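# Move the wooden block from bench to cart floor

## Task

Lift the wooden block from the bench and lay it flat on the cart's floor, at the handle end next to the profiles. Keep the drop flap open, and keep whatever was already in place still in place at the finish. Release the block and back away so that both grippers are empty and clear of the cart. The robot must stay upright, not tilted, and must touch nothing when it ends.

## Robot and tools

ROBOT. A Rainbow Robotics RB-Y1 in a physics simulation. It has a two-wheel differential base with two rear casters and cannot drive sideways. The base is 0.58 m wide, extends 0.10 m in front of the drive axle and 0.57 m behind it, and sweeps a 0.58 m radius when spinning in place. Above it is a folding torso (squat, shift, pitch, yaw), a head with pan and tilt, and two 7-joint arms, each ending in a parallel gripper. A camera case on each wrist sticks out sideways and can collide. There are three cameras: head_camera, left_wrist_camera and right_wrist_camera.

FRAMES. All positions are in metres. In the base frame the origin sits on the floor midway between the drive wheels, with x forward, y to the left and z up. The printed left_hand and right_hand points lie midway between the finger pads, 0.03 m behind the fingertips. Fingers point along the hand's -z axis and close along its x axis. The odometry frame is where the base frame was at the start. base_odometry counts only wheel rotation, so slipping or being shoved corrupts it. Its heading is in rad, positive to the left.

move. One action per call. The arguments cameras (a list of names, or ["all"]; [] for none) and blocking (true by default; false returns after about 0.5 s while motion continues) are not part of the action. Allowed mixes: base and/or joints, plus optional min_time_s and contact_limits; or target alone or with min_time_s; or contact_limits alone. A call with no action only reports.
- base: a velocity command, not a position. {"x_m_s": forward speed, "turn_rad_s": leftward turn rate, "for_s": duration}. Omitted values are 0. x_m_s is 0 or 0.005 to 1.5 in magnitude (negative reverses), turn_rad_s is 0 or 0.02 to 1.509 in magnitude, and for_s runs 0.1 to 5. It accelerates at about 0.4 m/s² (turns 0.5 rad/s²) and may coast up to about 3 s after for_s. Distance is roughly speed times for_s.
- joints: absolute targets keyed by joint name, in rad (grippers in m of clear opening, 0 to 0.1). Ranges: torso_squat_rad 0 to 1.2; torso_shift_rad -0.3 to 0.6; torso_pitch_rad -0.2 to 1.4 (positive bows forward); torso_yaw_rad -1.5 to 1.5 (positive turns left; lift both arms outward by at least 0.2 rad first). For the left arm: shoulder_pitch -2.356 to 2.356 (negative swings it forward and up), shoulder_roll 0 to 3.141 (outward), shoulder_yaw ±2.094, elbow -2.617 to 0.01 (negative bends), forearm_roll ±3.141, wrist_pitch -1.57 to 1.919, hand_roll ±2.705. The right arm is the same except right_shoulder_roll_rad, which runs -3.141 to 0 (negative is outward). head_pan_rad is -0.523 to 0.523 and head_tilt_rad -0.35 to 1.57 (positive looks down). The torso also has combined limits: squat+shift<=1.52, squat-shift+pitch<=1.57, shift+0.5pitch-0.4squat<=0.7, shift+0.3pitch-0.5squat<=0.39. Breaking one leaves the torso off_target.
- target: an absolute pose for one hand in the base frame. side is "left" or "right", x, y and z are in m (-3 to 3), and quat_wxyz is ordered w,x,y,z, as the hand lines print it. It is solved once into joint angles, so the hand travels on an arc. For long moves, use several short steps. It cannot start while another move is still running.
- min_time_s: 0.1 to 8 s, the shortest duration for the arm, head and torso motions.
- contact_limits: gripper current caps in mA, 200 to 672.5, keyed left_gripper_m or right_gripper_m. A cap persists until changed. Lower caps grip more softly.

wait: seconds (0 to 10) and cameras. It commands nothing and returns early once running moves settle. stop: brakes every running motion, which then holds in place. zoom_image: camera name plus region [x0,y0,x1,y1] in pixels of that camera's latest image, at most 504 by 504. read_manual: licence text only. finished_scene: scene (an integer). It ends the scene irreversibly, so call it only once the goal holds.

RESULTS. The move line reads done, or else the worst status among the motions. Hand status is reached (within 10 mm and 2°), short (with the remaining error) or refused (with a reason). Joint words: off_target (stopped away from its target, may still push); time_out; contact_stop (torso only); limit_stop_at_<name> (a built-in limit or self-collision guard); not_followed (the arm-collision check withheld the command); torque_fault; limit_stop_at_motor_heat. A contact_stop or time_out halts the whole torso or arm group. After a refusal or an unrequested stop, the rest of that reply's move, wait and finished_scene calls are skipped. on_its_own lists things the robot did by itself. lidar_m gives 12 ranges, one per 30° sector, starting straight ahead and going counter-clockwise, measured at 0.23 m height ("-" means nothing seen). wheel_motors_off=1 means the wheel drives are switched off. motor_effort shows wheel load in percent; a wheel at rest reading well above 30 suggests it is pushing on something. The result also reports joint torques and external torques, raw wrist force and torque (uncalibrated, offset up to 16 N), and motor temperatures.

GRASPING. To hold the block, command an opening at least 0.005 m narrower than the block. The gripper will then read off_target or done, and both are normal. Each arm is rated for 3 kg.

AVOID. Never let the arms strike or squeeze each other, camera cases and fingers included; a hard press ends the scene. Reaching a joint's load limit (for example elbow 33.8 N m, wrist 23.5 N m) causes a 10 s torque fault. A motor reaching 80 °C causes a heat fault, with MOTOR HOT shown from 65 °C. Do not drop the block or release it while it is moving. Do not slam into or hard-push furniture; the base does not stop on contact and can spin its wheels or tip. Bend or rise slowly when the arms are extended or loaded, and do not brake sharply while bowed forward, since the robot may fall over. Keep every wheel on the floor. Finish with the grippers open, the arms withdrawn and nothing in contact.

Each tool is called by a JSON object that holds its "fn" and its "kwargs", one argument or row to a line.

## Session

{"fn": "move", "kwargs": {
  "joints": {"head_tilt_rad": 0.6, "head_pan_rad": 0.5, "torso_squat_rad": 0.0, "torso_shift_rad": 0.1},
  "min_time_s": 1,
  "cameras": ["head_camera"]
}}

{"fn": "move", "kwargs": {
  "joints": {"head_tilt_rad": 0.6, "head_pan_rad": -0.4},
  "cameras": ["head_camera"]
}}

Scene clock: 1.30 s.
Joint torques (N m): left_arm=[-1.37 -0.97 0.28 -0.48 -0.08 -0.77 0.02] | right_arm=[-3.47 -0.77 -0.61 -1.62 -0.04 -0.53 -0.12]
External joint torques (N m): left_arm=[0.01 -1.11 0.26 0.08 -0.08 -0.34 0.03] | right_arm=[0.12 0.35 -0.57 0.01 -0.1 0.07 -0.14]
Motor temperatures (°C): left_arm=[31 28 31 35 34 32 37] | right_arm=[34 30 31 30 35 36 34]
Wrist force (N): left_arm=[-0.1 1.1 -7.7] | right_arm=[-2.5 1.0 -4.5]
Wrist torque (N m): left_arm=[-0.27 0.17 0.08] | right_arm=[-0.10 -0.10 -0.09]
Wrist force, peak (N): left_arm=[-0.2 1.5 -8.2] | right_arm=[-2.9 1.0 -5.2]
move: done
base_odometry: x=+0.000 y=+0.000 heading=+0.000
lidar_m: 0.74 1.03 1.57 4.56 1.51 1.08 1.02 1.08 1.44 3.61 1.09 0.78
base_status: not commanded
joint_positions: torso_squat_rad=+0.000 torso_shift_rad=+0.100 torso_pitch_rad=+0.000 torso_yaw_rad=+0.000 left_shoulder_pitch_rad=+0.037 left_shoulder_roll_rad=+0.004 left_shoulder_yaw_rad=-0.043 left_elbow_rad=-0.196 left_forearm_roll_rad=-0.014 left_wrist_pitch_rad=+0.002 left_hand_roll_rad=+0.027 left_gripper_m=+0.099 right_shoulder_pitch_rad=-0.040 right_shoulder_roll_rad=-0.021 right_shoulder_yaw_rad=-0.018 right_elbow_rad=-0.235 right_forearm_roll_rad=+0.049 right_wrist_pitch_rad=-0.014 right_hand_roll_rad=+0.035 right_gripper_m=+0.099 head_pan_rad=+0.500 head_tilt_rad=+0.600
joint_status: all done
wheel_motors_off: 0
motor_effort: left_wheel=-1(3) right_wheel=-3(3)
chest: x=-0.1580 y=+0.0001 z=+1.2864 quat_wxyz=(+1.000, +0.000, +0.000, +0.000) (m; base frame)
left_hand: x=-0.0898 y=+0.2200 z=+0.6042 quat_wxyz=(+0.997, +0.000, -0.079, -0.009) (m; base frame)
right_hand: x=-0.0125 y=-0.2360 z=+0.6159 quat_wxyz=(+0.989, -0.016, -0.142, +0.041) (m; base frame)
pictures: head_camera
camera_calibration:
head_camera: T_world_to_cam=[[0.480747, -0.876293, -0.0315216, 0.111446], [-0.466052, -0.224903, -0.855695, 1.26021], [0.74275, 0.426064, -0.51652, 0.81386], [0, 0, 0, 1]] pos_world=[-0.070746, 0.0343292, 1.50225]

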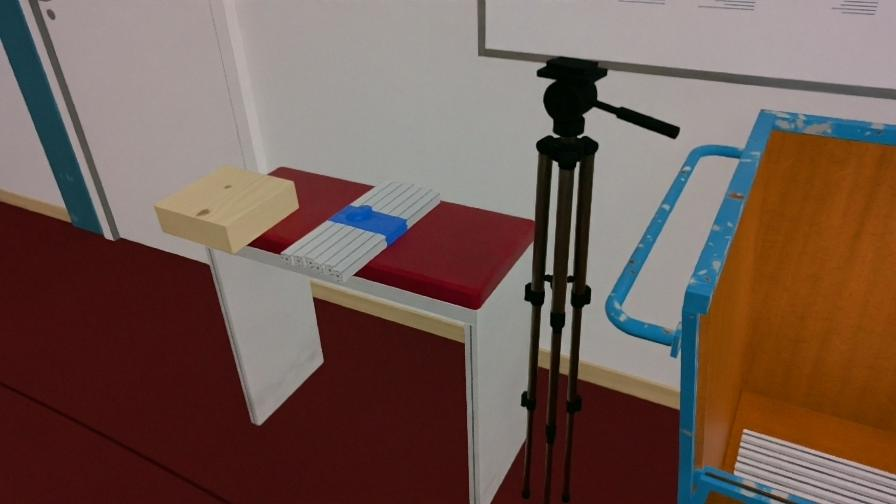

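Scene clock: 2.57 s.
Joint torques (N m): left_arm=[-1.18 -0.58 0.6 -0.56 -0.05 -0.67 -0.06] | right_arm=[-3.34 -0.71 -0.38 -1.51 -0.12 -0.52 0.04]
External joint torques (N m): left_arm=[0.2 -0.73 0.58 -0.01 -0.05 -0.25 -0.05] | right_arm=[0.25 0.4 -0.33 0.12 -0.18 0.08 0.02]
Wrist force (N): left_arm=[0.3 1.9 -8.2] | right_arm=[-2.7 0.9 -4.7]
Wrist torque (N m): left_arm=[-0.38 0.17 0.10] | right_arm=[-0.06 -0.09 -0.10]
Wrist force, peak (N): left_arm=[-0.7 1.4 -8.4] | right_arm=[-2.9 1.1 -5.4]
move: done
base_odometry: x=+0.000 y=+0.000 heading=+0.000
lidar_m: 0.75 1.03 1.56 4.56 1.53 1.08 1.03 1.08 1.45 3.60 1.09 0.78
base_status: not commanded
joint_positions: torso_squat_rad=+0.000 torso_shift_rad=+0.100 torso_pitch_rad=+0.000 torso_yaw_rad=+0.000 left_shoulder_pitch_rad=+0.037 left_shoulder_roll_rad=+0.004 left_shoulder_yaw_rad=-0.043 left_elbow_rad=-0.196 left_forearm_roll_rad=-0.014 left_wrist_pitch_rad=+0.002 left_hand_roll_rad=+0.027 left_gripper_m=+0.099 right_shoulder_pitch_rad=-0.040 right_shoulder_roll_rad=-0.021 right_shoulder_yaw_rad=-0.018 right_elbow_rad=-0.235 right_forearm_roll_rad=+0.049 right_wrist_pitch_rad=-0.014 right_hand_roll_rad=+0.035 right_gripper_m=+0.099 head_pan_rad=-0.400 head_tilt_rad=+0.600
joint_status: all done
wheel_motors_off: 0
motor_effort: left_wheel=-1(2) right_wheel=-2(3)
chest: x=-0.1580 y=+0.0001 z=+1.2864 quat_wxyz=(+1.000, +0.000, +0.000, +0.000) (m; base frame)
left_hand: x=-0.0898 y=+0.2200 z=+0.6042 quat_wxyz=(+0.997, +0.000, -0.079, -0.009) (m; base frame)
right_hand: x=-0.0125 y=-0.2360 z=+0.6159 quat_wxyz=(+0.989, -0.016, -0.142, +0.041) (m; base frame)
pictures: head_camera
camera_calibration:
head_camera: T_world_to_cam=[[-0.387506, -0.921332, -0.0313995, -0.00682127], [-0.465827, 0.225089, -0.855769, 1.26035], [0.795515, -0.316989, -0.516405, 0.821047], [0, 0, 0, 1]] pos_world=[-0.0686934, -0.0297124, 1.50235]

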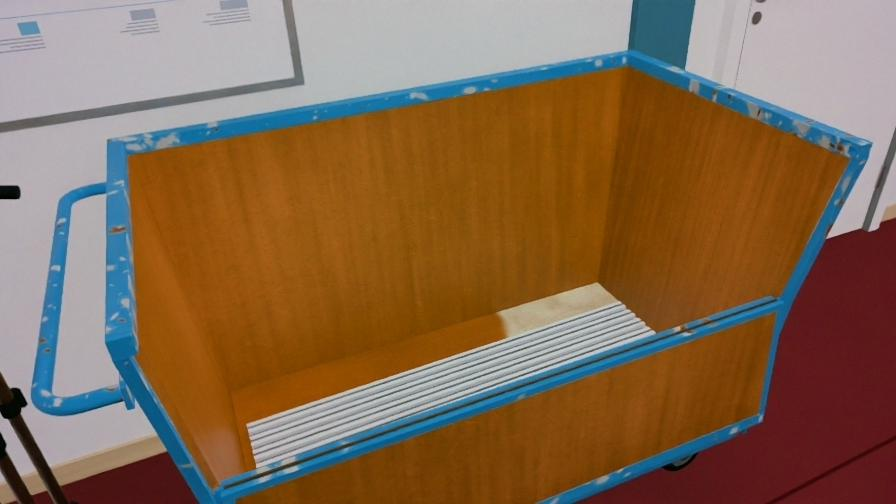

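{"fn": "move", "kwargs": {
  "base": {"turn_rad_s": 0.6, "for_s": 2.61},
  "joints": {"torso_squat_rad": 0.0, "torso_shift_rad": 0.1, "torso_pitch_rad": 0.6, "head_tilt_rad": 0.25, "head_pan_rad": 0},
  "min_time_s": 2.5
}}

{"fn": "move", "kwargs": {
  "base": {"x_m_s": 0.4, "for_s": 3.2},
  "joints": {"left_shoulder_pitch_rad": -1.0, "left_shoulder_roll_rad": 0.8, "left_shoulder_yaw_rad": -0.8, "left_elbow_rad": -1.2, "left_forearm_roll_rad": 0.8, "left_wrist_pitch_rad": 0.875, "left_hand_roll_rad": 0.4, "right_shoulder_pitch_rad": -1.0, "right_shoulder_roll_rad": -0.8, "right_shoulder_yaw_rad": 0.8, "right_elbow_rad": -1.2, "right_forearm_roll_rad": -0.8, "right_wrist_pitch_rad": 0.875, "right_hand_roll_rad": -0.4},
  "min_time_s": 2.5
}}

{"fn": "move", "kwargs": {
  "base": {"turn_rad_s": -0.6, "for_s": 2.55},
  "joints": {"left_shoulder_pitch_rad": -1.955, "left_shoulder_roll_rad": 1.094, "left_shoulder_yaw_rad": -1.728, "left_elbow_rad": -1.511, "left_forearm_roll_rad": 1.636, "left_wrist_pitch_rad": 1.043, "left_hand_roll_rad": 0.911, "right_shoulder_pitch_rad": -1.963, "right_shoulder_roll_rad": -1.091, "right_shoulder_yaw_rad": 1.741, "right_elbow_rad": -1.509, "right_forearm_roll_rad": -1.645, "right_wrist_pitch_rad": 1.038, "right_hand_roll_rad": -0.909},
  "min_time_s": 2.5,
  "cameras": ["head_camera"]
}}

Scene clock: 16.60 s.
Joint torques (N m): left_arm=[12.82 -0.43 0.87 5.87 -0.01 0.51 0.01] | right_arm=[12.64 -0.22 -0.82 4.95 -0.1 0.58 -0.19]
External joint torques (N m): left_arm=[-1.51 -0.77 0.83 0.22 0 -0.24 -0.01] | right_arm=[0.36 0.51 -0.53 0.56 -0.03 0.04 -0.17]
Wrist force (N): left_arm=[3.1 0.7 -8.0] | right_arm=[1.0 0.6 -4.6]
Wrist torque (N m): left_arm=[-0.21 0.28 0.05] | right_arm=[0.00 0.11 -0.09]
Wrist force, peak (N): left_arm=[3.9 1.2 -8.2] | right_arm=[-2.7 1.4 -5.2]
move: done
base_odometry: x=+0.000 y=+0.000 heading=+1.559
lidar_m: 4.58 1.51 1.07 1.02 1.04 1.41 3.61 1.11 0.79 0.76 1.03 1.57
base_status: done (sent for 2.6 of 2.6 s)
joint_positions: torso_squat_rad=+0.000 torso_shift_rad=+0.100 torso_pitch_rad=+0.600 torso_yaw_rad=+0.000 left_shoulder_pitch_rad=+0.037 left_shoulder_roll_rad=+0.004 left_shoulder_yaw_rad=-0.043 left_elbow_rad=-0.196 left_forearm_roll_rad=-0.014 left_wrist_pitch_rad=+0.002 left_hand_roll_rad=+0.027 left_gripper_m=+0.099 right_shoulder_pitch_rad=-0.040 right_shoulder_roll_rad=-0.021 right_shoulder_yaw_rad=-0.018 right_elbow_rad=-0.235 right_forearm_roll_rad=+0.049 right_wrist_pitch_rad=-0.014 right_hand_roll_rad=+0.035 right_gripper_m=+0.099 head_pan_rad=+0.000 head_tilt_rad=+0.250
joint_status: all done
wheel_motors_off: 0
motor_effort: left_wheel=+1(32) right_wheel=+17(50)
chest: x=+0.0166 y=+0.0001 z=+1.2324 quat_wxyz=(+0.955, +0.000, +0.296, +0.000) (m; base frame)
left_hand: x=-0.3124 y=+0.2200 z=+0.6308 quat_wxyz=(+0.976, -0.003, +0.219, -0.008) (m; base frame)
right_hand: x=-0.2418 y=-0.2360 z=+0.5968 quat_wxyz=(+0.987, -0.004, +0.156, +0.044) (m; base frame)
pictures: none

Scene clock: 21.23 s.
Joint torques (N m): left_arm=[-13.32 8.05 7.14 -4.8 -0.11 -0.54 0.1] | right_arm=[-14.56 -11.39 -5.3 -4.72 0.16 -0.38 -0.32]
External joint torques (N m): left_arm=[1.1 -2 0.22 -0.22 0.01 -0.01 0.11] | right_arm=[-0.47 -0.95 1.27 -0.51 -0.18 0.08 -0.33]
Wrist force (N): left_arm=[-0.4 1.7 -7.8] | right_arm=[-2.0 0.7 -4.9]
Wrist torque (N m): left_arm=[-0.32 0.16 0.01] | right_arm=[-0.06 -0.06 -0.01]
Wrist force, peak (N): left_arm=[1.7 1.3 -8.5] | right_arm=[-1.9 0.9 -5.6]
move: done
base_odometry: x=+0.014 y=+1.280 heading=+1.560
lidar_m: 4.32 1.56 1.12 1.06 1.10 1.47 3.77 1.41 1.15 0.89 1.49 2.00
base_status: done (sent for 3.2 of 3.2 s)
joint_positions: torso_squat_rad=+0.000 torso_shift_rad=+0.100 torso_pitch_rad=+0.600 torso_yaw_rad=+0.000 left_shoulder_pitch_rad=-1.000 left_shoulder_roll_rad=+0.800 left_shoulder_yaw_rad=-0.800 left_elbow_rad=-1.200 left_forearm_roll_rad=+0.800 left_wrist_pitch_rad=+0.875 left_hand_roll_rad=+0.400 left_gripper_m=+0.099 right_shoulder_pitch_rad=-1.000 right_shoulder_roll_rad=-0.800 right_shoulder_yaw_rad=+0.800 right_elbow_rad=-1.200 right_forearm_roll_rad=-0.800 right_wrist_pitch_rad=+0.875 right_hand_roll_rad=-0.400 right_gripper_m=+0.099 head_pan_rad=+0.000 head_tilt_rad=+0.250
joint_status: all done
wheel_motors_off: 0
motor_effort: left_wheel=+9(41) right_wheel=-7(47)
chest: x=+0.0166 y=+0.0001 z=+1.2324 quat_wxyz=(+0.955, +0.000, +0.296, +0.000) (m; base frame)
left_hand: x=+0.4560 y=+0.2412 z=+0.7468 quat_wxyz=(+0.986, -0.017, -0.119, -0.117) (m; base frame)
right_hand: x=+0.4558 y=-0.2410 z=+0.7467 quat_wxyz=(+0.986, +0.017, -0.119, +0.117) (m; base frame)
pictures: none

Scene clock: 25.37 s.
Joint torques (N m): left_arm=[-18.53 6.21 9.38 0.68 0.17 -0.02 0.22] | right_arm=[-21.53 -8.38 -7.35 0.85 -0.15 0.06 -0.21]
External joint torques (N m): left_arm=[1.26 -1.31 0.37 -0.4 0.14 0.04 0.22] | right_arm=[-1.87 -0.84 1.16 -0.36 -0.33 0.07 -0.21]
Wrist force (N): left_arm=[1.4 1.7 -7.0] | right_arm=[-1.0 0.7 -5.2]
Wrist torque (N m): left_arm=[-0.34 0.26 -0.02] | right_arm=[-0.04 0.00 -0.02]
Wrist force, peak (N): left_arm=[-1.0 2.3 -8.2] | right_arm=[-2.0 0.2 -5.5]
move: done
base_odometry: x=+0.014 y=+1.280 heading=+0.021
lidar_m: 0.87 1.51 2.08 4.31 1.55 1.11 1.06 1.12 1.52 4.06 1.40 1.13
base_status: done (sent for 2.57 of 2.57 s)
joint_positions: torso_squat_rad=+0.000 torso_shift_rad=+0.100 torso_pitch_rad=+0.600 torso_yaw_rad=+0.000 left_shoulder_pitch_rad=-1.955 left_shoulder_roll_rad=+1.094 left_shoulder_yaw_rad=-1.728 left_elbow_rad=-1.511 left_forearm_roll_rad=+1.636 left_wrist_pitch_rad=+1.043 left_hand_roll_rad=+0.911 left_gripper_m=+0.099 right_shoulder_pitch_rad=-1.963 right_shoulder_roll_rad=-1.091 right_shoulder_yaw_rad=+1.741 right_elbow_rad=-1.509 right_forearm_roll_rad=-1.645 right_wrist_pitch_rad=+1.038 right_hand_roll_rad=-0.909 right_gripper_m=+0.099 head_pan_rad=+0.000 head_tilt_rad=+0.250
joint_status: all done
wheel_motors_off: 0
motor_effort: left_wheel=+17(34) right_wheel=-4(39)
chest: x=+0.0166 y=+0.0001 z=+1.2324 quat_wxyz=(+0.955, +0.000, +0.296, +0.000) (m; base frame)
left_hand: x=+0.4670 y=+0.1897 z=+0.9303 quat_wxyz=(+1.000, -0.002, +0.002, -0.001) (m; base frame)
right_hand: x=+0.4664 y=-0.1893 z=+0.9297 quat_wxyz=(+1.000, +0.001, +0.004, +0.001) (m; base frame)
pictures: head_camera
camera_calibration:
head_camera: T_world_to_cam=[[-0.00606336, -0.999502, -0.0309827, 0.0429263], [-0.712358, 0.0260614, -0.701332, 1.12827], [0.70179, 0.0178183, -0.712161, 0.827867], [0, 0, 0, 1]] pos_world=[0.223006, -0.00125082, 1.3822]

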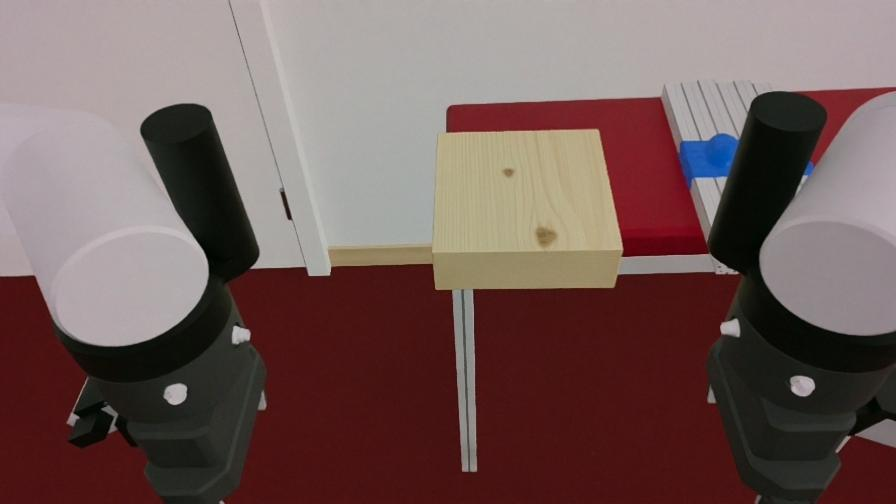

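{"fn": "move", "kwargs": {
  "base": {"turn_rad_s": -0.3, "for_s": 0.55}
}}

{"fn": "move", "kwargs": {
  "base": {"x_m_s": 0.3, "for_s": 1.5}
}}

{"fn": "move", "kwargs": {
  "base": {"turn_rad_s": 0.3, "for_s": 0.55},
  "joints": {"head_tilt_rad": 0.45},
  "cameras": ["all"]
}}

Scene clock: 30.07 s.
Joint torques (N m): left_arm=[-18.58 6.03 9.73 0.75 0.18 -0.02 0.09] | right_arm=[-21.2 -8.18 -7.58 1.14 -0.11 0.15 -0.31]
External joint torques (N m): left_arm=[1.21 -1.48 0.72 -0.33 0.14 0.04 0.09] | right_arm=[-1.53 -0.64 0.93 -0.08 -0.29 0.16 -0.31]
Wrist force (N): left_arm=[0.8 1.8 -7.3] | right_arm=[-1.2 0.5 -5.1]
Wrist torque (N m): left_arm=[-0.35 0.18 0.02] | right_arm=[0.00 -0.06 -0.04]
Wrist force, peak (N): left_arm=[0.9 2.0 -8.4] | right_arm=[-1.3 0.7 -5.6]
move: done
base_odometry: x=+0.014 y=+1.280 heading=-0.139
lidar_m: 0.88 1.50 1.80 3.59 1.89 1.18 1.08 1.08 1.33 2.58 1.40 1.14
base_status: done (sent for 0.57 of 0.57 s)
joint_positions: torso_squat_rad=+0.000 torso_shift_rad=+0.100 torso_pitch_rad=+0.600 torso_yaw_rad=+0.000 left_shoulder_pitch_rad=-1.955 left_shoulder_roll_rad=+1.094 left_shoulder_yaw_rad=-1.728 left_elbow_rad=-1.511 left_forearm_roll_rad=+1.636 left_wrist_pitch_rad=+1.043 left_hand_roll_rad=+0.911 left_gripper_m=+0.099 right_shoulder_pitch_rad=-1.963 right_shoulder_roll_rad=-1.091 right_shoulder_yaw_rad=+1.741 right_elbow_rad=-1.509 right_forearm_roll_rad=-1.645 right_wrist_pitch_rad=+1.038 right_hand_roll_rad=-0.909 right_gripper_m=+0.099 head_pan_rad=+0.000 head_tilt_rad=+0.250
joint_status: not commanded
wheel_motors_off: 0
motor_effort: left_wheel=+19(35) right_wheel=-4(24)
chest: x=+0.0166 y=+0.0001 z=+1.2324 quat_wxyz=(+0.955, +0.000, +0.296, +0.000) (m; base frame)
left_hand: x=+0.4670 y=+0.1897 z=+0.9303 quat_wxyz=(+1.000, -0.002, +0.002, -0.001) (m; base frame)
right_hand: x=+0.4664 y=-0.1893 z=+0.9297 quat_wxyz=(+1.000, +0.001, +0.004, +0.001) (m; base frame)
pictures: none

Scene clock: 32.60 s.
Joint torques (N m): left_arm=[-18.31 6.25 9.83 1.12 0.13 -0.05 0.11] | right_arm=[-20.86 -8.29 -7.65 1.32 -0.08 -0.03 -0.13]
External joint torques (N m): left_arm=[1.48 -1.26 0.82 0.05 0.09 0.01 0.11] | right_arm=[-1.2 -0.75 0.86 0.1 -0.27 -0.02 -0.13]
Wrist force (N): left_arm=[0.5 1.6 -7.9] | right_arm=[-1.3 0.3 -5.3]
Wrist torque (N m): left_arm=[-0.31 0.14 0.02] | right_arm=[0.02 -0.06 -0.03]
Wrist force, peak (N): left_arm=[0.5 1.5 -8.5] | right_arm=[-1.7 0.7 -5.7]
move: done
base_odometry: x=+0.460 y=+1.217 heading=-0.139
lidar_m: 0.76 0.43 1.27 2.52 2.65 1.68 1.52 1.54 1.89 3.62 0.78 0.79
base_status: done (sent for 1.5 of 1.5 s)
joint_positions: torso_squat_rad=+0.000 torso_shift_rad=+0.100 torso_pitch_rad=+0.600 torso_yaw_rad=+0.000 left_shoulder_pitch_rad=-1.955 left_shoulder_roll_rad=+1.094 left_shoulder_yaw_rad=-1.728 left_elbow_rad=-1.511 left_forearm_roll_rad=+1.636 left_wrist_pitch_rad=+1.043 left_hand_roll_rad=+0.911 left_gripper_m=+0.099 right_shoulder_pitch_rad=-1.963 right_shoulder_roll_rad=-1.091 right_shoulder_yaw_rad=+1.741 right_elbow_rad=-1.509 right_forearm_roll_rad=-1.645 right_wrist_pitch_rad=+1.038 right_hand_roll_rad=-0.909 right_gripper_m=+0.099 head_pan_rad=+0.000 head_tilt_rad=+0.250
joint_status: not commanded
wheel_motors_off: 0
motor_effort: left_wheel=-2(44) right_wheel=+1(31)
chest: x=+0.0167 y=+0.0001 z=+1.2324 quat_wxyz=(+0.955, +0.000, +0.296, +0.000) (m; base frame)
left_hand: x=+0.4671 y=+0.1897 z=+0.9302 quat_wxyz=(+1.000, -0.002, +0.002, -0.001) (m; base frame)
right_hand: x=+0.4664 y=-0.1893 z=+0.9297 quat_wxyz=(+1.000, +0.001, +0.004, +0.001) (m; base frame)
pictures: none

Scene clock: 34.07 s.
Joint torques (N m): left_arm=[-18.47 6.27 9.92 0.94 0.17 -0.23 0.19] | right_arm=[-20.93 -8.43 -7.7 1.41 -0.05 0.14 -0.1]
External joint torques (N m): left_arm=[1.32 -1.25 0.91 -0.14 0.14 -0.17 0.19] | right_arm=[-1.27 -0.89 0.81 0.19 -0.24 0.15 -0.1]
Wrist force (N): left_arm=[0.5 2.0 -7.6] | right_arm=[-1.3 0.7 -5.0]
Wrist torque (N m): left_arm=[-0.36 0.16 -0.01] | right_arm=[-0.04 -0.06 -0.04]
Wrist force, peak (N): left_arm=[1.2 1.8 -8.2] | right_arm=[-1.3 0.4 -5.6]
move: done
base_odometry: x=+0.460 y=+1.217 heading=+0.021
lidar_m: 0.43 1.08 1.45 3.93 2.18 1.58 1.51 1.59 2.14 1.14 0.77 0.90
base_status: done (sent for 0.57 of 0.57 s)
joint_positions: torso_squat_rad=+0.000 torso_shift_rad=+0.100 torso_pitch_rad=+0.600 torso_yaw_rad=+0.000 left_shoulder_pitch_rad=-1.955 left_shoulder_roll_rad=+1.094 left_shoulder_yaw_rad=-1.728 left_elbow_rad=-1.511 left_forearm_roll_rad=+1.636 left_wrist_pitch_rad=+1.043 left_hand_roll_rad=+0.911 left_gripper_m=+0.099 right_shoulder_pitch_rad=-1.963 right_shoulder_roll_rad=-1.091 right_shoulder_yaw_rad=+1.741 right_elbow_rad=-1.509 right_forearm_roll_rad=-1.645 right_wrist_pitch_rad=+1.038 right_hand_roll_rad=-0.909 right_gripper_m=+0.099 head_pan_rad=+0.000 head_tilt_rad=+0.450
joint_status: all done
wheel_motors_off: 0
motor_effort: left_wheel=-16(35) right_wheel=+1(26)
chest: x=+0.0166 y=+0.0001 z=+1.2324 quat_wxyz=(+0.955, +0.000, +0.296, +0.000) (m; base frame)
left_hand: x=+0.4670 y=+0.1897 z=+0.9303 quat_wxyz=(+1.000, -0.002, +0.002, -0.001) (m; base frame)
right_hand: x=+0.4664 y=-0.1893 z=+0.9297 quat_wxyz=(+1.000, +0.001, +0.004, +0.001) (m; base frame)
pictures: head_camera, left_wrist_camera, right_wrist_camera
camera_calibration:
head_camera: T_world_to_cam=[[-0.0120118, -0.999504, -0.0291064, 0.0411997], [-0.837498, 0.0259597, -0.545823, 0.931349], [0.546308, 0.0178202, -0.837395, 1.02428], [0, 0, 0, 1]] pos_world=[0.220924, -0.00125113, 1.36728]
left_wrist_camera: T_world_to_cam=[[0.999581, 0.0254695, -0.0137339, -0.459487], [0.0289334, -0.886536, 0.461754, -0.245849], [-0.000414966, -0.461958, -0.886902, 0.98539], [0, 0, 0, 1]] pos_world=[0.466817, 0.248958, 0.981155]
right_wrist_camera: T_world_to_cam=[[-0.999353, -0.030977, -0.0182731, 0.475972], [-0.035965, 0.860125, 0.508814, -0.26642], [-0.0000443877, 0.509143, -0.860682, 0.96876], [0, 0, 0, 1]] pos_world=[0.466126, -0.249338, 0.978051]

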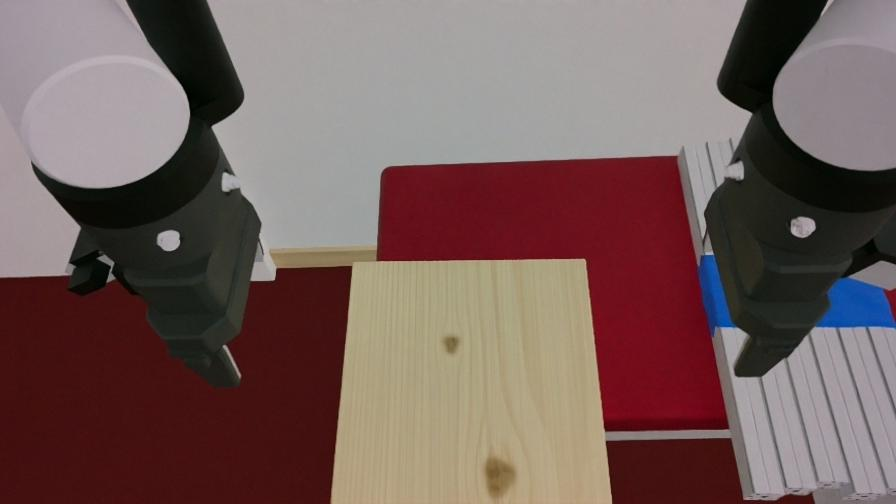

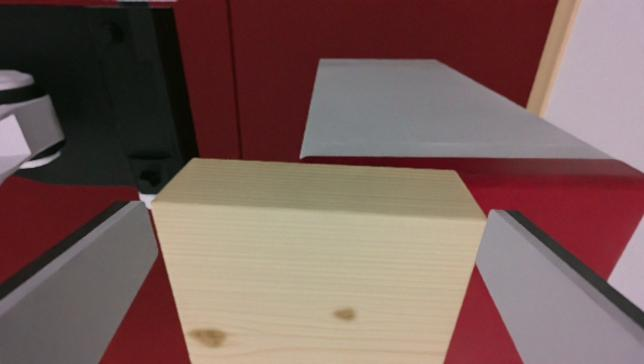

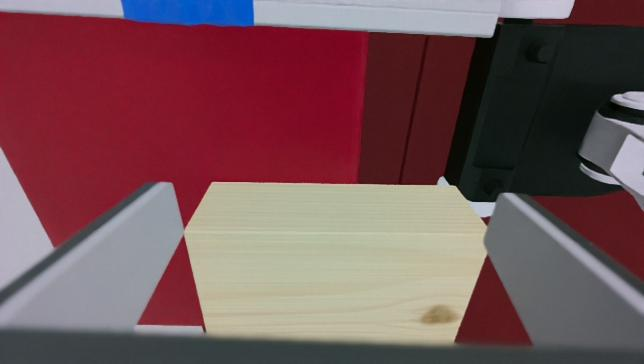

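{"fn": "move", "kwargs": {
  "joints": {"right_shoulder_pitch_rad": -1.740, "right_shoulder_roll_rad": -0.698, "right_shoulder_yaw_rad": 1.771, "right_elbow_rad": -1.068, "right_forearm_roll_rad": -1.580, "right_wrist_pitch_rad": 0.861, "right_hand_roll_rad": -0.887, "left_shoulder_pitch_rad": -1.719, "left_shoulder_roll_rad": 0.773, "left_shoulder_yaw_rad": -1.767, "left_elbow_rad": -1.101, "left_forearm_roll_rad": 1.586, "left_wrist_pitch_rad": 0.843, "left_hand_roll_rad": 0.836},
  "min_time_s": 2.5
}}

{"fn": "move", "kwargs": {
  "joints": {"right_shoulder_pitch_rad": -1.697, "right_shoulder_roll_rad": -0.588, "right_shoulder_yaw_rad": 1.760, "right_elbow_rad": -0.909, "right_forearm_roll_rad": -1.607, "right_wrist_pitch_rad": 0.853, "right_hand_roll_rad": -0.825, "left_shoulder_pitch_rad": -1.679, "left_shoulder_roll_rad": 0.670, "left_shoulder_yaw_rad": -1.760, "left_elbow_rad": -0.961, "left_forearm_roll_rad": 1.607, "left_wrist_pitch_rad": 0.831, "left_hand_roll_rad": 0.790},
  "min_time_s": 1.5,
  "cameras": ["all"]
}}

Scene clock: 41.60 s.
Joint torques (N m): left_arm=[-18.24 5.5 6.68 1.72 -0.34 -0.68 -0.37] | right_arm=[-20.41 -5.26 -5.27 1.99 0.32 -0.08 0.27]
External joint torques (N m): left_arm=[2.21 -2.25 -0.11 0.77 -0.35 -0.61 -0.37] | right_arm=[0.35 1.99 1.06 0.93 0.14 -0.06 0.27]
Wrist force (N): left_arm=[0.8 2.0 -8.3] | right_arm=[-1.2 0.7 -5.1]
Wrist torque (N m): left_arm=[-0.41 0.18 0.14] | right_arm=[-0.04 -0.04 -0.24]
Wrist force, peak (N): left_arm=[1.4 1.8 -8.6] | right_arm=[-1.0 1.4 -5.6]
move: done
base_odometry: x=+0.460 y=+1.217 heading=+0.021
lidar_m: 0.43 1.08 1.45 3.90 2.20 1.57 1.51 1.59 2.15 1.15 0.77 0.89
base_status: not commanded
joint_positions: torso_squat_rad=+0.000 torso_shift_rad=+0.100 torso_pitch_rad=+0.600 torso_yaw_rad=+0.000 left_shoulder_pitch_rad=-1.719 left_shoulder_roll_rad=+0.773 left_shoulder_yaw_rad=-1.767 left_elbow_rad=-1.101 left_forearm_roll_rad=+1.586 left_wrist_pitch_rad=+0.843 left_hand_roll_rad=+0.836 left_gripper_m=+0.099 right_shoulder_pitch_rad=-1.740 right_shoulder_roll_rad=-0.698 right_shoulder_yaw_rad=+1.771 right_elbow_rad=-1.068 right_forearm_roll_rad=-1.580 right_wrist_pitch_rad=+0.861 right_hand_roll_rad=-0.887 right_gripper_m=+0.099 head_pan_rad=+0.000 head_tilt_rad=+0.450
joint_status: all done
wheel_motors_off: 0
motor_effort: left_wheel=-17(17) right_wheel=+3(5)
chest: x=+0.0166 y=+0.0001 z=+1.2324 quat_wxyz=(+0.955, +0.000, +0.296, +0.000) (m; base frame)
left_hand: x=+0.4651 y=+0.1678 z=+0.8005 quat_wxyz=(+1.000, -0.001, -0.002, +0.000) (m; base frame)
right_hand: x=+0.4647 y=-0.1372 z=+0.8006 quat_wxyz=(+1.000, +0.000, -0.002, -0.001) (m; base frame)
pictures: none

Scene clock: 43.40 s.
Joint torques (N m): left_arm=[-18.18 5.15 8.16 1.87 0.36 -0.57 -0.24] | right_arm=[-20.12 -5.05 -7.34 2.16 -0.17 -0.1 0.2]
External joint torques (N m): left_arm=[2.44 -2.11 2.05 0.79 0.34 -0.5 -0.24] | right_arm=[0.75 1.65 -1.77 0.95 -0.34 -0.08 0.2]
Wrist force (N): left_arm=[1.3 1.3 -7.8] | right_arm=[-0.8 0.7 -4.8]
Wrist torque (N m): left_arm=[-0.29 0.23 0.10] | right_arm=[-0.05 0.02 -0.20]
Wrist force, peak (N): left_arm=[1.4 1.5 -8.3] | right_arm=[-1.2 1.5 -5.4]
move: done
base_odometry: x=+0.460 y=+1.217 heading=+0.021
lidar_m: 0.44 1.09 1.45 3.92 2.17 1.58 1.50 1.60 2.14 1.14 0.78 0.90
base_status: not commanded
joint_positions: torso_squat_rad=+0.000 torso_shift_rad=+0.100 torso_pitch_rad=+0.600 torso_yaw_rad=+0.000 left_shoulder_pitch_rad=-1.679 left_shoulder_roll_rad=+0.670 left_shoulder_yaw_rad=-1.760 left_elbow_rad=-0.961 left_forearm_roll_rad=+1.607 left_wrist_pitch_rad=+0.831 left_hand_roll_rad=+0.790 left_gripper_m=+0.099 right_shoulder_pitch_rad=-1.697 right_shoulder_roll_rad=-0.588 right_shoulder_yaw_rad=+1.760 right_elbow_rad=-0.909 right_forearm_roll_rad=-1.607 right_wrist_pitch_rad=+0.853 right_hand_roll_rad=-0.825 right_gripper_m=+0.099 head_pan_rad=+0.000 head_tilt_rad=+0.450
joint_status: all done
wheel_motors_off: 0
motor_effort: left_wheel=-16(17) right_wheel=+3(5)
chest: x=+0.0166 y=+0.0001 z=+1.2324 quat_wxyz=(+0.955, +0.000, +0.296, +0.000) (m; base frame)
left_hand: x=+0.4646 y=+0.1535 z=+0.7782 quat_wxyz=(+1.000, +0.000, +0.000, +0.000) (m; base frame)
right_hand: x=+0.4644 y=-0.1223 z=+0.7784 quat_wxyz=(+1.000, +0.000, +0.000, +0.000) (m; base frame)
pictures: head_camera, left_wrist_camera, right_wrist_camera
camera_calibration:
head_camera: T_world_to_cam=[[-0.0120118, -0.999504, -0.0291064, 0.0411997], [-0.837498, 0.0259597, -0.545823, 0.931349], [0.546308, 0.0178202, -0.837395, 1.02428], [0, 0, 0, 1]] pos_world=[0.220924, -0.00125113, 1.36728]
left_wrist_camera: T_world_to_cam=[[0.999617, 0.0263505, -0.00845456, -0.462434], [0.0272881, -0.887751, 0.459515, -0.205015], [0.0046029, -0.45957, -0.88813, 0.832029], [0, 0, 0, 1]] pos_world=[0.464021, 0.212559, 0.829247]
right_wrist_camera: T_world_to_cam=[[-0.999212, -0.0293452, -0.0267133, 0.480031], [-0.0388415, 0.861135, 0.506891, -0.244081], [0.00812898, 0.507529, -0.861596, 0.801163], [0, 0, 0, 1]] pos_world=[0.46366, -0.182341, 0.826825]

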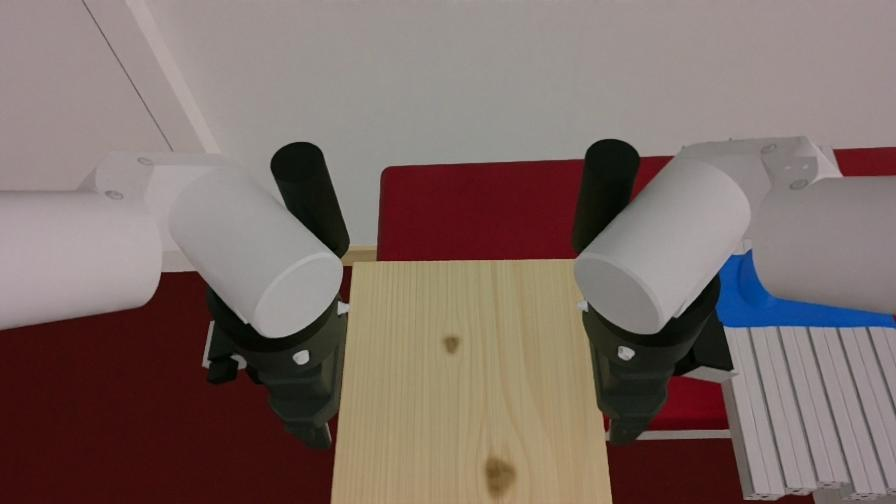

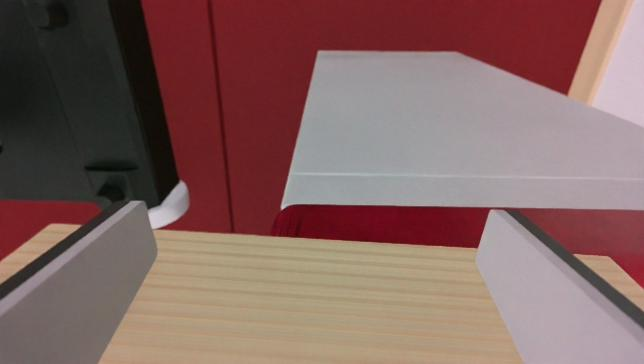

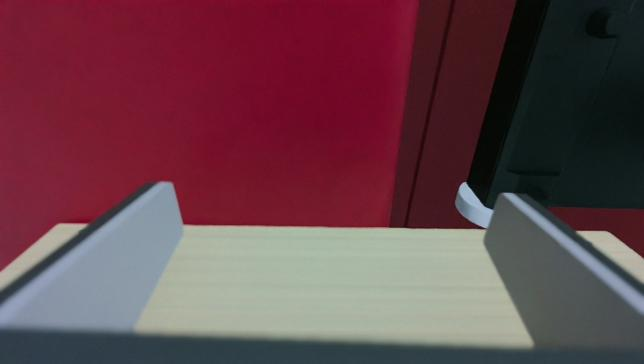

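{"fn": "move", "kwargs": {
  "target": {"side": "right", "x": 0.463, "y": -0.115, "z": 0.773, "quat_wxyz": [1, 0, 0, 0]},
  "min_time_s": 1
}}

{"fn": "move", "kwargs": {
  "target": {"side": "left", "x": 0.463, "y": 0.144, "z": 0.773, "quat_wxyz": [1, 0, 0, 0]},
  "min_time_s": 1
}}

{"fn": "move", "kwargs": {
  "target": {"side": "right", "x": 0.463, "y": -0.111, "z": 0.773, "quat_wxyz": [1, 0, 0, 0]},
  "min_time_s": 1
}}

{"fn": "move", "kwargs": {
  "target": {"side": "left", "x": 0.463, "y": 0.139, "z": 0.773, "quat_wxyz": [1, 0, 0, 0]},
  "min_time_s": 1
}}

Scene clock: 48.50 s.
Joint torques (N m): left_arm=[-18.31 5.17 8.01 1.94 0.43 -0.53 -0.24] | right_arm=[-19.46 0.6 -7.08 -0.66 -0.46 -0.85 0.12]
External joint torques (N m): left_arm=[2.31 -2.09 1.9 0.86 0.42 -0.46 -0.24] | right_arm=[1.42 7.08 -1.69 -1.89 -0.64 -0.83 0.12]
Wrist force (N): left_arm=[0.6 1.5 -7.7] | right_arm=[0.3 -6.0 -1.6]
Wrist torque (N m): left_arm=[-0.36 0.13 0.13] | right_arm=[0.19 -0.16 -0.59]
Wrist force, peak (N): left_arm=[0.5 1.1 -8.7] | right_arm=[0.4 -6.2 -2.3]
move: done
base_odometry: x=+0.460 y=+1.217 heading=+0.021
lidar_m: 0.43 1.08 1.46 3.92 2.19 1.58 1.50 1.58 2.15 1.15 0.76 0.90
base_status: not commanded
joint_positions: torso_squat_rad=+0.000 torso_shift_rad=+0.100 torso_pitch_rad=+0.600 torso_yaw_rad=+0.000 left_shoulder_pitch_rad=-1.679 left_shoulder_roll_rad=+0.670 left_shoulder_yaw_rad=-1.760 left_elbow_rad=-0.961 left_forearm_roll_rad=+1.607 left_wrist_pitch_rad=+0.831 left_hand_roll_rad=+0.790 left_gripper_m=+0.099 right_shoulder_pitch_rad=-1.690 right_shoulder_roll_rad=-0.558 right_shoulder_yaw_rad=+1.760 right_elbow_rad=-0.876 right_forearm_roll_rad=-1.607 right_wrist_pitch_rad=+0.851 right_hand_roll_rad=-0.825 right_gripper_m=+0.099 head_pan_rad=+0.000 head_tilt_rad=+0.450
joint_status: all done
wheel_motors_off: 0
motor_effort: left_wheel=-16(17) right_wheel=+2(4)
chest: x=+0.0166 y=+0.0001 z=+1.2324 quat_wxyz=(+0.955, +0.000, +0.296, +0.000) (m; base frame)
left_hand: x=+0.4646 y=+0.1534 z=+0.7782 quat_wxyz=(+1.000, +0.000, +0.000, +0.000) (m; base frame)
right_hand: x=+0.4634 y=-0.1163 z=+0.7737 quat_wxyz=(+1.000, -0.001, -0.001, -0.001) (m; base frame)
right_hand_status: reached (checked arc, planned for 1.0 s): 2 mm and 0.2 deg off.
pictures: none

Scene clock: 49.83 s.
Joint torques (N m): left_arm=[-18.93 1.59 7.8 0.84 0.27 -1.67 0.54] | right_arm=[-19.81 0.88 -6.84 -1.34 -0.39 -0.9 0.18]
External joint torques (N m): left_arm=[1.74 -5.4 1.82 -0.24 0.25 -1.6 0.54] | right_arm=[1.08 7.35 -1.45 -2.57 -0.57 -0.88 0.18]
Wrist force (N): left_arm=[-0.4 8.0 -3.4] | right_arm=[0.4 -7.0 -1.3]
Wrist torque (N m): left_arm=[-0.52 0.40 -0.26] | right_arm=[0.17 -0.18 -0.64]
Wrist force, peak (N): left_arm=[-0.7 9.1 -3.6] | right_arm=[0.8 -8.4 -1.6]
move: done
base_odometry: x=+0.460 y=+1.217 heading=+0.021
lidar_m: 0.44 1.08 1.46 3.91 2.18 1.57 1.51 1.58 2.14 1.15 0.77 0.89
base_status: not commanded
joint_positions: torso_squat_rad=+0.000 torso_shift_rad=+0.100 torso_pitch_rad=+0.600 torso_yaw_rad=+0.000 left_shoulder_pitch_rad=-1.675 left_shoulder_roll_rad=+0.638 left_shoulder_yaw_rad=-1.761 left_elbow_rad=-0.934 left_forearm_roll_rad=+1.604 left_wrist_pitch_rad=+0.830 left_hand_roll_rad=+0.800 left_gripper_m=+0.099 right_shoulder_pitch_rad=-1.690 right_shoulder_roll_rad=-0.558 right_shoulder_yaw_rad=+1.760 right_elbow_rad=-0.876 right_forearm_roll_rad=-1.607 right_wrist_pitch_rad=+0.851 right_hand_roll_rad=-0.825 right_gripper_m=+0.099 head_pan_rad=+0.000 head_tilt_rad=+0.450
joint_status: all done
wheel_motors_off: 0
motor_effort: left_wheel=-17(17) right_wheel=+4(5)
chest: x=+0.0165 y=+0.0001 z=+1.2324 quat_wxyz=(+0.955, +0.000, +0.295, +0.000) (m; base frame)
left_hand: x=+0.4630 y=+0.1446 z=+0.7737 quat_wxyz=(+1.000, +0.000, -0.001, +0.000) (m; base frame)
left_hand_status: reached (checked arc, planned for 1.0 s): 1 mm and 0.1 deg off.
right_hand: x=+0.4634 y=-0.1164 z=+0.7737 quat_wxyz=(+1.000, -0.001, -0.001, -0.001) (m; base frame)
pictures: none

Scene clock: 51.17 s.
Joint torques (N m): left_arm=[-19.59 0.87 8.79 -0.94 0.9 -1.7 0.36] | right_arm=[-22.1 8.67 -12.38 -3.48 -2.57 -3.76 -0.12]
External joint torques (N m): left_arm=[1.07 -6.13 2.82 -2.02 0.88 -1.63 0.37] | right_arm=[-1.16 15.06 -7.07 -4.74 -2.75 -3.74 -0.12]
Wrist force (N): left_arm=[0.8 11.8 -5.6] | right_arm=[-3.8 -21.9 3.8]
Wrist torque (N m): left_arm=[-0.55 0.31 -0.23] | right_arm=[0.62 -0.03 0.18]
Wrist force, peak (N): left_arm=[1.4 12.0 -6.5] | right_arm=[-4.7 -22.5 4.2]
move: done
base_odometry: x=+0.460 y=+1.217 heading=+0.021
lidar_m: 0.43 1.10 1.46 3.93 2.18 1.58 1.50 1.58 2.14 1.15 0.78 0.89
base_status: not commanded
joint_positions: torso_squat_rad=+0.000 torso_shift_rad=+0.100 torso_pitch_rad=+0.600 torso_yaw_rad=+0.000 left_shoulder_pitch_rad=-1.675 left_shoulder_roll_rad=+0.638 left_shoulder_yaw_rad=-1.762 left_elbow_rad=-0.934 left_forearm_roll_rad=+1.603 left_wrist_pitch_rad=+0.830 left_hand_roll_rad=+0.800 left_gripper_m=+0.099 right_shoulder_pitch_rad=-1.690 right_shoulder_roll_rad=-0.545 right_shoulder_yaw_rad=+1.759 right_elbow_rad=-0.858 right_forearm_roll_rad=-1.609 right_wrist_pitch_rad=+0.856 right_hand_roll_rad=-0.822 right_gripper_m=+0.099 head_pan_rad=+0.000 head_tilt_rad=+0.450
joint_status: all done
wheel_motors_off: 0
motor_effort: left_wheel=-17(18) right_wheel=+5(7)
chest: x=+0.0164 y=+0.0001 z=+1.2324 quat_wxyz=(+0.955, +0.000, +0.295, +0.000) (m; base frame)
left_hand: x=+0.4630 y=+0.1450 z=+0.7737 quat_wxyz=(+1.000, +0.000, -0.001, +0.000) (m; base frame)
right_hand: x=+0.4638 y=-0.1143 z=+0.7732 quat_wxyz=(+1.000, -0.002, -0.001, -0.002) (m; base frame)
right_hand_status: reached (checked arc, planned for 1.0 s): 3 mm and 0.3 deg off.
pictures: none

Scene clock: 52.50 s.
Joint torques (N m): left_arm=[-24.31 -8.67 15.62 -3.2 3.82 -6.11 1.93] | right_arm=[-24 8.9 -11.74 -5.41 -3.24 -4.34 -0.68]
External joint torques (N m): left_arm=[-3.59 -15.58 9.73 -4.31 3.81 -6.05 1.93] | right_arm=[-3.06 15.29 -6.44 -6.67 -3.42 -4.33 -0.68]
Wrist force (N): left_arm=[-5.4 31.0 2.7] | right_arm=[-3.3 -27.8 1.6]
Wrist torque (N m): left_arm=[-1.01 0.62 -1.71] | right_arm=[0.69 -0.18 0.80]
Wrist force, peak (N): left_arm=[-6.2 32.0 1.7] | right_arm=[-2.7 -28.1 1.6]
move: done
base_odometry: x=+0.460 y=+1.217 heading=+0.021
lidar_m: 0.43 1.09 1.47 3.93 2.18 1.57 1.51 1.58 2.13 1.15 0.78 0.88
base_status: not commanded
joint_positions: torso_squat_rad=+0.000 torso_shift_rad=+0.100 torso_pitch_rad=+0.599 torso_yaw_rad=+0.000 left_shoulder_pitch_rad=-1.675 left_shoulder_roll_rad=+0.624 left_shoulder_yaw_rad=-1.762 left_elbow_rad=-0.918 left_forearm_roll_rad=+1.605 left_wrist_pitch_rad=+0.836 left_hand_roll_rad=+0.800 left_gripper_m=+0.099 right_shoulder_pitch_rad=-1.689 right_shoulder_roll_rad=-0.545 right_shoulder_yaw_rad=+1.759 right_elbow_rad=-0.857 right_forearm_roll_rad=-1.609 right_wrist_pitch_rad=+0.857 right_hand_roll_rad=-0.822 right_gripper_m=+0.099 head_pan_rad=+0.000 head_tilt_rad=+0.450
joint_status: all done
wheel_motors_off: 0
motor_effort: left_wheel=-18(18) right_wheel=+5(7)
chest: x=+0.0163 y=+0.0001 z=+1.2325 quat_wxyz=(+0.955, +0.000, +0.295, +0.000) (m; base frame)
left_hand: x=+0.4631 y=+0.1427 z=+0.7729 quat_wxyz=(+1.000, +0.003, +0.000, +0.001) (m; base frame)
left_hand_status: reached (checked arc, planned for 1.0 s): 4 mm and 0.4 deg off.
right_hand: x=+0.4638 y=-0.1145 z=+0.7732 quat_wxyz=(+1.000, -0.002, -0.001, -0.002) (m; base frame)
pictures: none

{"fn": "move", "kwargs": {
  "target": {"side": "right", "x": 0.463, "y": -0.1075, "z": 0.773, "quat_wxyz": [1, 0, 0, 0]},
  "min_time_s": 1
}}

{"fn": "move", "kwargs": {
  "target": {"side": "left", "x": 0.463, "y": 0.137, "z": 0.773, "quat_wxyz": [1, 0, 0, 0]},
  "min_time_s": 1
}}

{"fn": "move", "kwargs": {
  "joints": {"left_hand_roll_rad": 0.794, "right_hand_roll_rad": -0.815},
  "min_time_s": 0.7
}}

Scene clock: 55.70 s.
Joint torques (N m): left_arm=[-24.46 -8.38 16.63 -4.24 3.99 -6.33 1.9] | right_arm=[-26.81 17.32 -17.05 -6.55 -5.11 -7.32 -1.85]
External joint torques (N m): left_arm=[-3.74 -15.29 10.74 -5.35 3.98 -6.27 1.9] | right_arm=[-5.84 23.65 -11.81 -7.84 -5.29 -7.31 -1.85]
Wrist force (N): left_arm=[-4.0 34.1 -0.1] | right_arm=[-7.7 -40.7 5.8]
Wrist torque (N m): left_arm=[-0.96 0.60 -1.93] | right_arm=[1.03 0.22 1.77]
Wrist force, peak (N): left_arm=[-4.5 34.6 -0.2] | right_arm=[-7.6 -41.3 6.3]
move: done
base_odometry: x=+0.460 y=+1.217 heading=+0.021
lidar_m: 0.42 1.08 1.45 3.93 2.17 1.57 1.50 1.59 2.15 1.15 0.78 0.89
base_status: not commanded
joint_positions: torso_squat_rad=+0.000 torso_shift_rad=+0.100 torso_pitch_rad=+0.599 torso_yaw_rad=+0.000 left_shoulder_pitch_rad=-1.675 left_shoulder_roll_rad=+0.624 left_shoulder_yaw_rad=-1.762 left_elbow_rad=-0.917 left_forearm_roll_rad=+1.605 left_wrist_pitch_rad=+0.836 left_hand_roll_rad=+0.800 left_gripper_m=+0.099 right_shoulder_pitch_rad=-1.689 right_shoulder_roll_rad=-0.535 right_shoulder_yaw_rad=+1.759 right_elbow_rad=-0.844 right_forearm_roll_rad=-1.611 right_wrist_pitch_rad=+0.861 right_hand_roll_rad=-0.820 right_gripper_m=+0.099 head_pan_rad=+0.000 head_tilt_rad=+0.450
joint_status: all done
wheel_motors_off: 0
motor_effort: left_wheel=-17(18) right_wheel=+4(7)
chest: x=+0.0162 y=+0.0001 z=+1.2325 quat_wxyz=(+0.955, +0.000, +0.295, +0.000) (m; base frame)
left_hand: x=+0.4631 y=+0.1429 z=+0.7729 quat_wxyz=(+1.000, +0.003, +0.000, +0.001) (m; base frame)
right_hand: x=+0.4639 y=-0.1131 z=+0.7727 quat_wxyz=(+1.000, -0.004, -0.001, -0.002) (m; base frame)
right_hand_status: reached (checked arc, planned for 1.0 s): 6 mm and 0.5 deg off.
pictures: none

Scene clock: 57.03 s.
Joint torques (N m): left_arm=[-26.23 -13.56 20.46 -5.2 5.28 -8.3 2.23] | right_arm=[-27.55 17.44 -17.21 -7.31 -5.07 -7.48 -1.88]
External joint torques (N m): left_arm=[-5.48 -20.43 14.6 -6.33 5.27 -8.25 2.23] | right_arm=[-6.57 23.78 -11.97 -8.6 -5.26 -7.47 -1.87]
Wrist force (N): left_arm=[-7.3 41.4 2.7] | right_arm=[-6.8 -42.5 3.9]
Wrist torque (N m): left_arm=[-1.11 0.69 -2.26] | right_arm=[1.04 0.20 1.88]
Wrist force, peak (N): left_arm=[-7.2 42.4 3.0] | right_arm=[-6.4 -42.9 4.6]
move: done
base_odometry: x=+0.460 y=+1.217 heading=+0.021
lidar_m: 0.42 1.09 1.46 3.91 2.16 1.58 1.51 1.59 2.15 1.16 0.78 0.90
base_status: not commanded
joint_positions: torso_squat_rad=+0.000 torso_shift_rad=+0.100 torso_pitch_rad=+0.599 torso_yaw_rad=+0.000 left_shoulder_pitch_rad=-1.675 left_shoulder_roll_rad=+0.618 left_shoulder_yaw_rad=-1.762 left_elbow_rad=-0.909 left_forearm_roll_rad=+1.606 left_wrist_pitch_rad=+0.839 left_hand_roll_rad=+0.799 left_gripper_m=+0.099 right_shoulder_pitch_rad=-1.689 right_shoulder_roll_rad=-0.535 right_shoulder_yaw_rad=+1.759 right_elbow_rad=-0.844 right_forearm_roll_rad=-1.611 right_wrist_pitch_rad=+0.861 right_hand_roll_rad=-0.820 right_gripper_m=+0.099 head_pan_rad=+0.000 head_tilt_rad=+0.450
joint_status: all done
wheel_motors_off: 0
motor_effort: left_wheel=-17(18) right_wheel=+4(7)
chest: x=+0.0161 y=+0.0001 z=+1.2325 quat_wxyz=(+0.955, +0.000, +0.295, +0.000) (m; base frame)
left_hand: x=+0.4632 y=+0.1421 z=+0.7725 quat_wxyz=(+1.000, +0.004, +0.000, +0.001) (m; base frame)
left_hand_status: reached (checked arc, planned for 1.0 s): 5 mm and 0.5 deg off.
right_hand: x=+0.4639 y=-0.1132 z=+0.7727 quat_wxyz=(+1.000, -0.004, -0.001, -0.002) (m; base frame)
pictures: none

Scene clock: 58.03 s.
Joint torques (N m): left_arm=[-26.48 -13.27 19.97 -6.56 3.2 -8.27 -0.35] | right_arm=[-27.67 17.71 -16.78 -8.71 -3.52 -7.34 0.73]
External joint torques (N m): left_arm=[-5.73 -20.15 14.12 -7.69 3.19 -8.22 -0.35] | right_arm=[-6.7 24.05 -11.54 -10 -3.7 -7.34 0.73]
Wrist force (N): left_arm=[-7.8 39.9 3.5] | right_arm=[-6.0 -40.0 3.9]
Wrist torque (N m): left_arm=[-1.25 0.65 0.30] | right_arm=[1.14 0.28 -0.79]
Wrist force, peak (N): left_arm=[-7.3 42.4 2.6] | right_arm=[-6.7 -42.4 5.3]
move: done
base_odometry: x=+0.460 y=+1.217 heading=+0.021
lidar_m: 0.43 1.09 1.45 3.91 2.19 1.58 1.50 1.58 2.15 1.14 0.77 0.89
base_status: not commanded
joint_positions: torso_squat_rad=+0.000 torso_shift_rad=+0.100 torso_pitch_rad=+0.599 torso_yaw_rad=+0.000 left_shoulder_pitch_rad=-1.674 left_shoulder_roll_rad=+0.618 left_shoulder_yaw_rad=-1.762 left_elbow_rad=-0.909 left_forearm_roll_rad=+1.606 left_wrist_pitch_rad=+0.839 left_hand_roll_rad=+0.794 left_gripper_m=+0.099 right_shoulder_pitch_rad=-1.689 right_shoulder_roll_rad=-0.535 right_shoulder_yaw_rad=+1.759 right_elbow_rad=-0.843 right_forearm_roll_rad=-1.611 right_wrist_pitch_rad=+0.861 right_hand_roll_rad=-0.815 right_gripper_m=+0.099 head_pan_rad=+0.000 head_tilt_rad=+0.450
joint_status: all done
wheel_motors_off: 0
motor_effort: left_wheel=-18(18) right_wheel=+5(8)
chest: x=+0.0161 y=+0.0001 z=+1.2325 quat_wxyz=(+0.955, +0.000, +0.295, +0.000) (m; base frame)
left_hand: x=+0.4632 y=+0.1421 z=+0.7725 quat_wxyz=(+1.000, +0.004, +0.000, -0.001) (m; base frame)
right_hand: x=+0.4639 y=-0.1132 z=+0.7728 quat_wxyz=(+1.000, -0.004, -0.001, +0.000) (m; base frame)
pictures: none

{"fn": "move", "kwargs": {
  "joints": {"right_hand_roll_rad": -0.8163},
  "min_time_s": 0.5
}}

{"fn": "move", "kwargs": {
  "joints": {"torso_pitch_rad": 0.56},
  "min_time_s": 2,
  "cameras": ["all"]
}}

Scene clock: 60.10 s.
Joint torques (N m): left_arm=[-26.73 -13.57 20.07 -6.54 3.25 -8.18 -0.3] | right_arm=[-27.62 17.32 -16.51 -8.69 -3.5 -7.33 -0.35]
External joint torques (N m): left_arm=[-5.98 -20.44 14.22 -7.68 3.24 -8.13 -0.3] | right_arm=[-6.65 23.65 -11.28 -9.98 -3.69 -7.32 -0.35]
Wrist force (N): left_arm=[-6.4 39.7 0.7] | right_arm=[-7.8 -39.5 3.8]
Wrist torque (N m): left_arm=[-1.17 0.88 0.10] | right_arm=[1.03 0.05 0.02]
Wrist force, peak (N): left_arm=[-7.8 40.5 2.9] | right_arm=[-8.1 -40.4 4.7]
move: done
base_odometry: x=+0.460 y=+1.217 heading=+0.021
lidar_m: 0.44 1.08 1.46 3.94 2.16 1.58 1.51 1.58 2.16 1.14 0.78 0.88
base_status: not commanded
joint_positions: torso_squat_rad=+0.000 torso_shift_rad=+0.100 torso_pitch_rad=+0.599 torso_yaw_rad=+0.000 left_shoulder_pitch_rad=-1.674 left_shoulder_roll_rad=+0.618 left_shoulder_yaw_rad=-1.762 left_elbow_rad=-0.909 left_forearm_roll_rad=+1.606 left_wrist_pitch_rad=+0.839 left_hand_roll_rad=+0.794 left_gripper_m=+0.099 right_shoulder_pitch_rad=-1.689 right_shoulder_roll_rad=-0.535 right_shoulder_yaw_rad=+1.759 right_elbow_rad=-0.843 right_forearm_roll_rad=-1.611 right_wrist_pitch_rad=+0.861 right_hand_roll_rad=-0.816 right_gripper_m=+0.099 head_pan_rad=+0.000 head_tilt_rad=+0.450
joint_status: all done
wheel_motors_off: 0
motor_effort: left_wheel=-18(18) right_wheel=+6(7)
chest: x=+0.0161 y=+0.0001 z=+1.2325 quat_wxyz=(+0.955, +0.000, +0.295, +0.000) (m; base frame)
left_hand: x=+0.4632 y=+0.1421 z=+0.7725 quat_wxyz=(+1.000, +0.004, +0.000, -0.001) (m; base frame)
right_hand: x=+0.4639 y=-0.1132 z=+0.7728 quat_wxyz=(+1.000, -0.004, -0.001, -0.001) (m; base frame)
pictures: none

Scene clock: 62.37 s.
Joint torques (N m): left_arm=[-31.02 -12.5 20.01 -7.23 3.79 -7.05 -0.26] | right_arm=[-32.2 16.04 -16.52 -8.48 -4.02 -5.26 -0.23]
External joint torques (N m): left_arm=[-9.74 -19.61 14.02 -8.62 3.82 -6.94 -0.26] | right_arm=[-10.72 22.64 -11.17 -10.01 -4.25 -5.2 -0.23]
Wrist force (N): left_arm=[-0.5 37.1 -18.8] | right_arm=[-0.8 -34.7 -16.9]
Wrist torque (N m): left_arm=[-0.85 0.56 0.05] | right_arm=[0.68 -0.44 -0.03]
Wrist force, peak (N): left_arm=[0.1 37.3 -19.7] | right_arm=[-8.1 -40.0 4.7]
move: done
base_odometry: x=+0.460 y=+1.217 heading=+0.021
lidar_m: 0.43 1.09 1.46 3.92 2.18 1.57 1.51 1.57 2.16 1.15 0.77 0.90
base_status: not commanded
joint_positions: torso_squat_rad=+0.000 torso_shift_rad=+0.100 torso_pitch_rad=+0.561 torso_yaw_rad=+0.000 left_shoulder_pitch_rad=-1.673 left_shoulder_roll_rad=+0.618 left_shoulder_yaw_rad=-1.762 left_elbow_rad=-0.909 left_forearm_roll_rad=+1.606 left_wrist_pitch_rad=+0.838 left_hand_roll_rad=+0.794 left_gripper_m=+0.099 right_shoulder_pitch_rad=-1.688 right_shoulder_roll_rad=-0.535 right_shoulder_yaw_rad=+1.759 right_elbow_rad=-0.843 right_forearm_roll_rad=-1.611 right_wrist_pitch_rad=+0.860 right_hand_roll_rad=-0.816 right_gripper_m=+0.099 head_pan_rad=+0.000 head_tilt_rad=+0.450
joint_status: all done
wheel_motors_off: 0
motor_effort: left_wheel=-17(18) right_wheel=+6(7)
chest: x=+0.0067 y=+0.0001 z=+1.2390 quat_wxyz=(+0.961, +0.000, +0.277, +0.000) (m; base frame)
left_hand: x=+0.4707 y=+0.1422 z=+0.7960 quat_wxyz=(+1.000, +0.004, -0.019, +0.000) (m; base frame)
right_hand: x=+0.4714 y=-0.1131 z=+0.7963 quat_wxyz=(+1.000, -0.004, -0.019, -0.001) (m; base frame)
pictures: head_camera, left_wrist_camera, right_wrist_camera
camera_calibration:
head_camera: T_world_to_cam=[[-0.011003, -0.999503, -0.0295278, 0.0418135], [-0.815485, 0.0260584, -0.578191, 0.966582], [0.578673, 0.0177176, -0.815367, 1.0078], [0, 0, 0, 1]] pos_world=[0.205509, -0.00125058, 1.38183]
left_wrist_camera: T_world_to_cam=[[0.999248, 0.0261353, 0.0286587, -0.497434], [0.0103343, -0.891579, 0.452747, -0.209368], [0.0373842, -0.45211, -0.891178, 0.828631], [0, 0, 0, 1]] pos_world=[0.468246, 0.200965, 0.847505]
right_wrist_camera: T_world_to_cam=[[-0.997511, -0.0276177, -0.0648717, 0.517511], [-0.0563464, 0.86533, 0.498025, -0.244979], [0.0423811, 0.500441, -0.864733, 0.797396], [0, 0, 0, 1]] pos_world=[0.468625, -0.172769, 0.845112]

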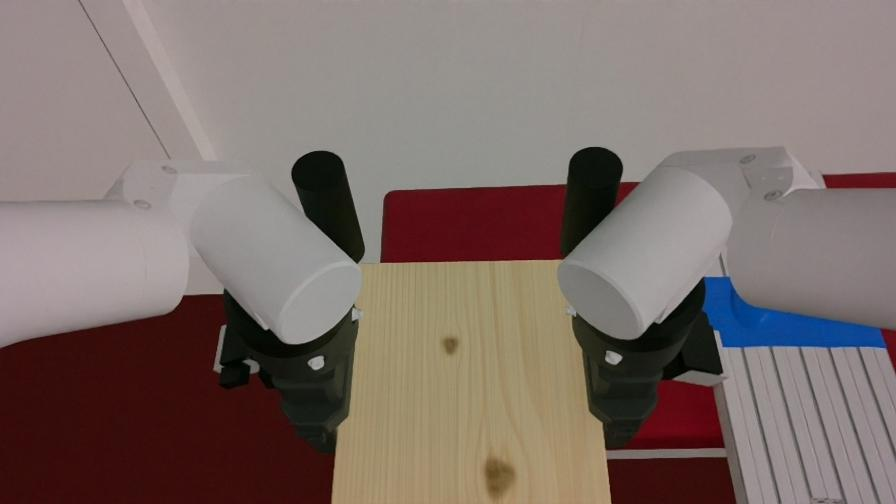

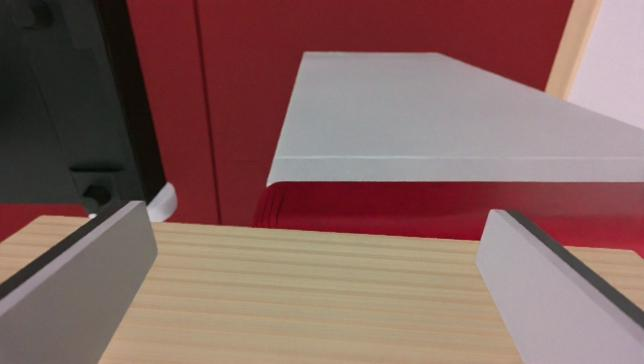

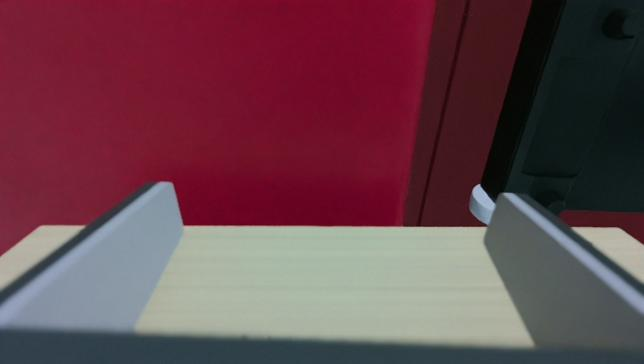

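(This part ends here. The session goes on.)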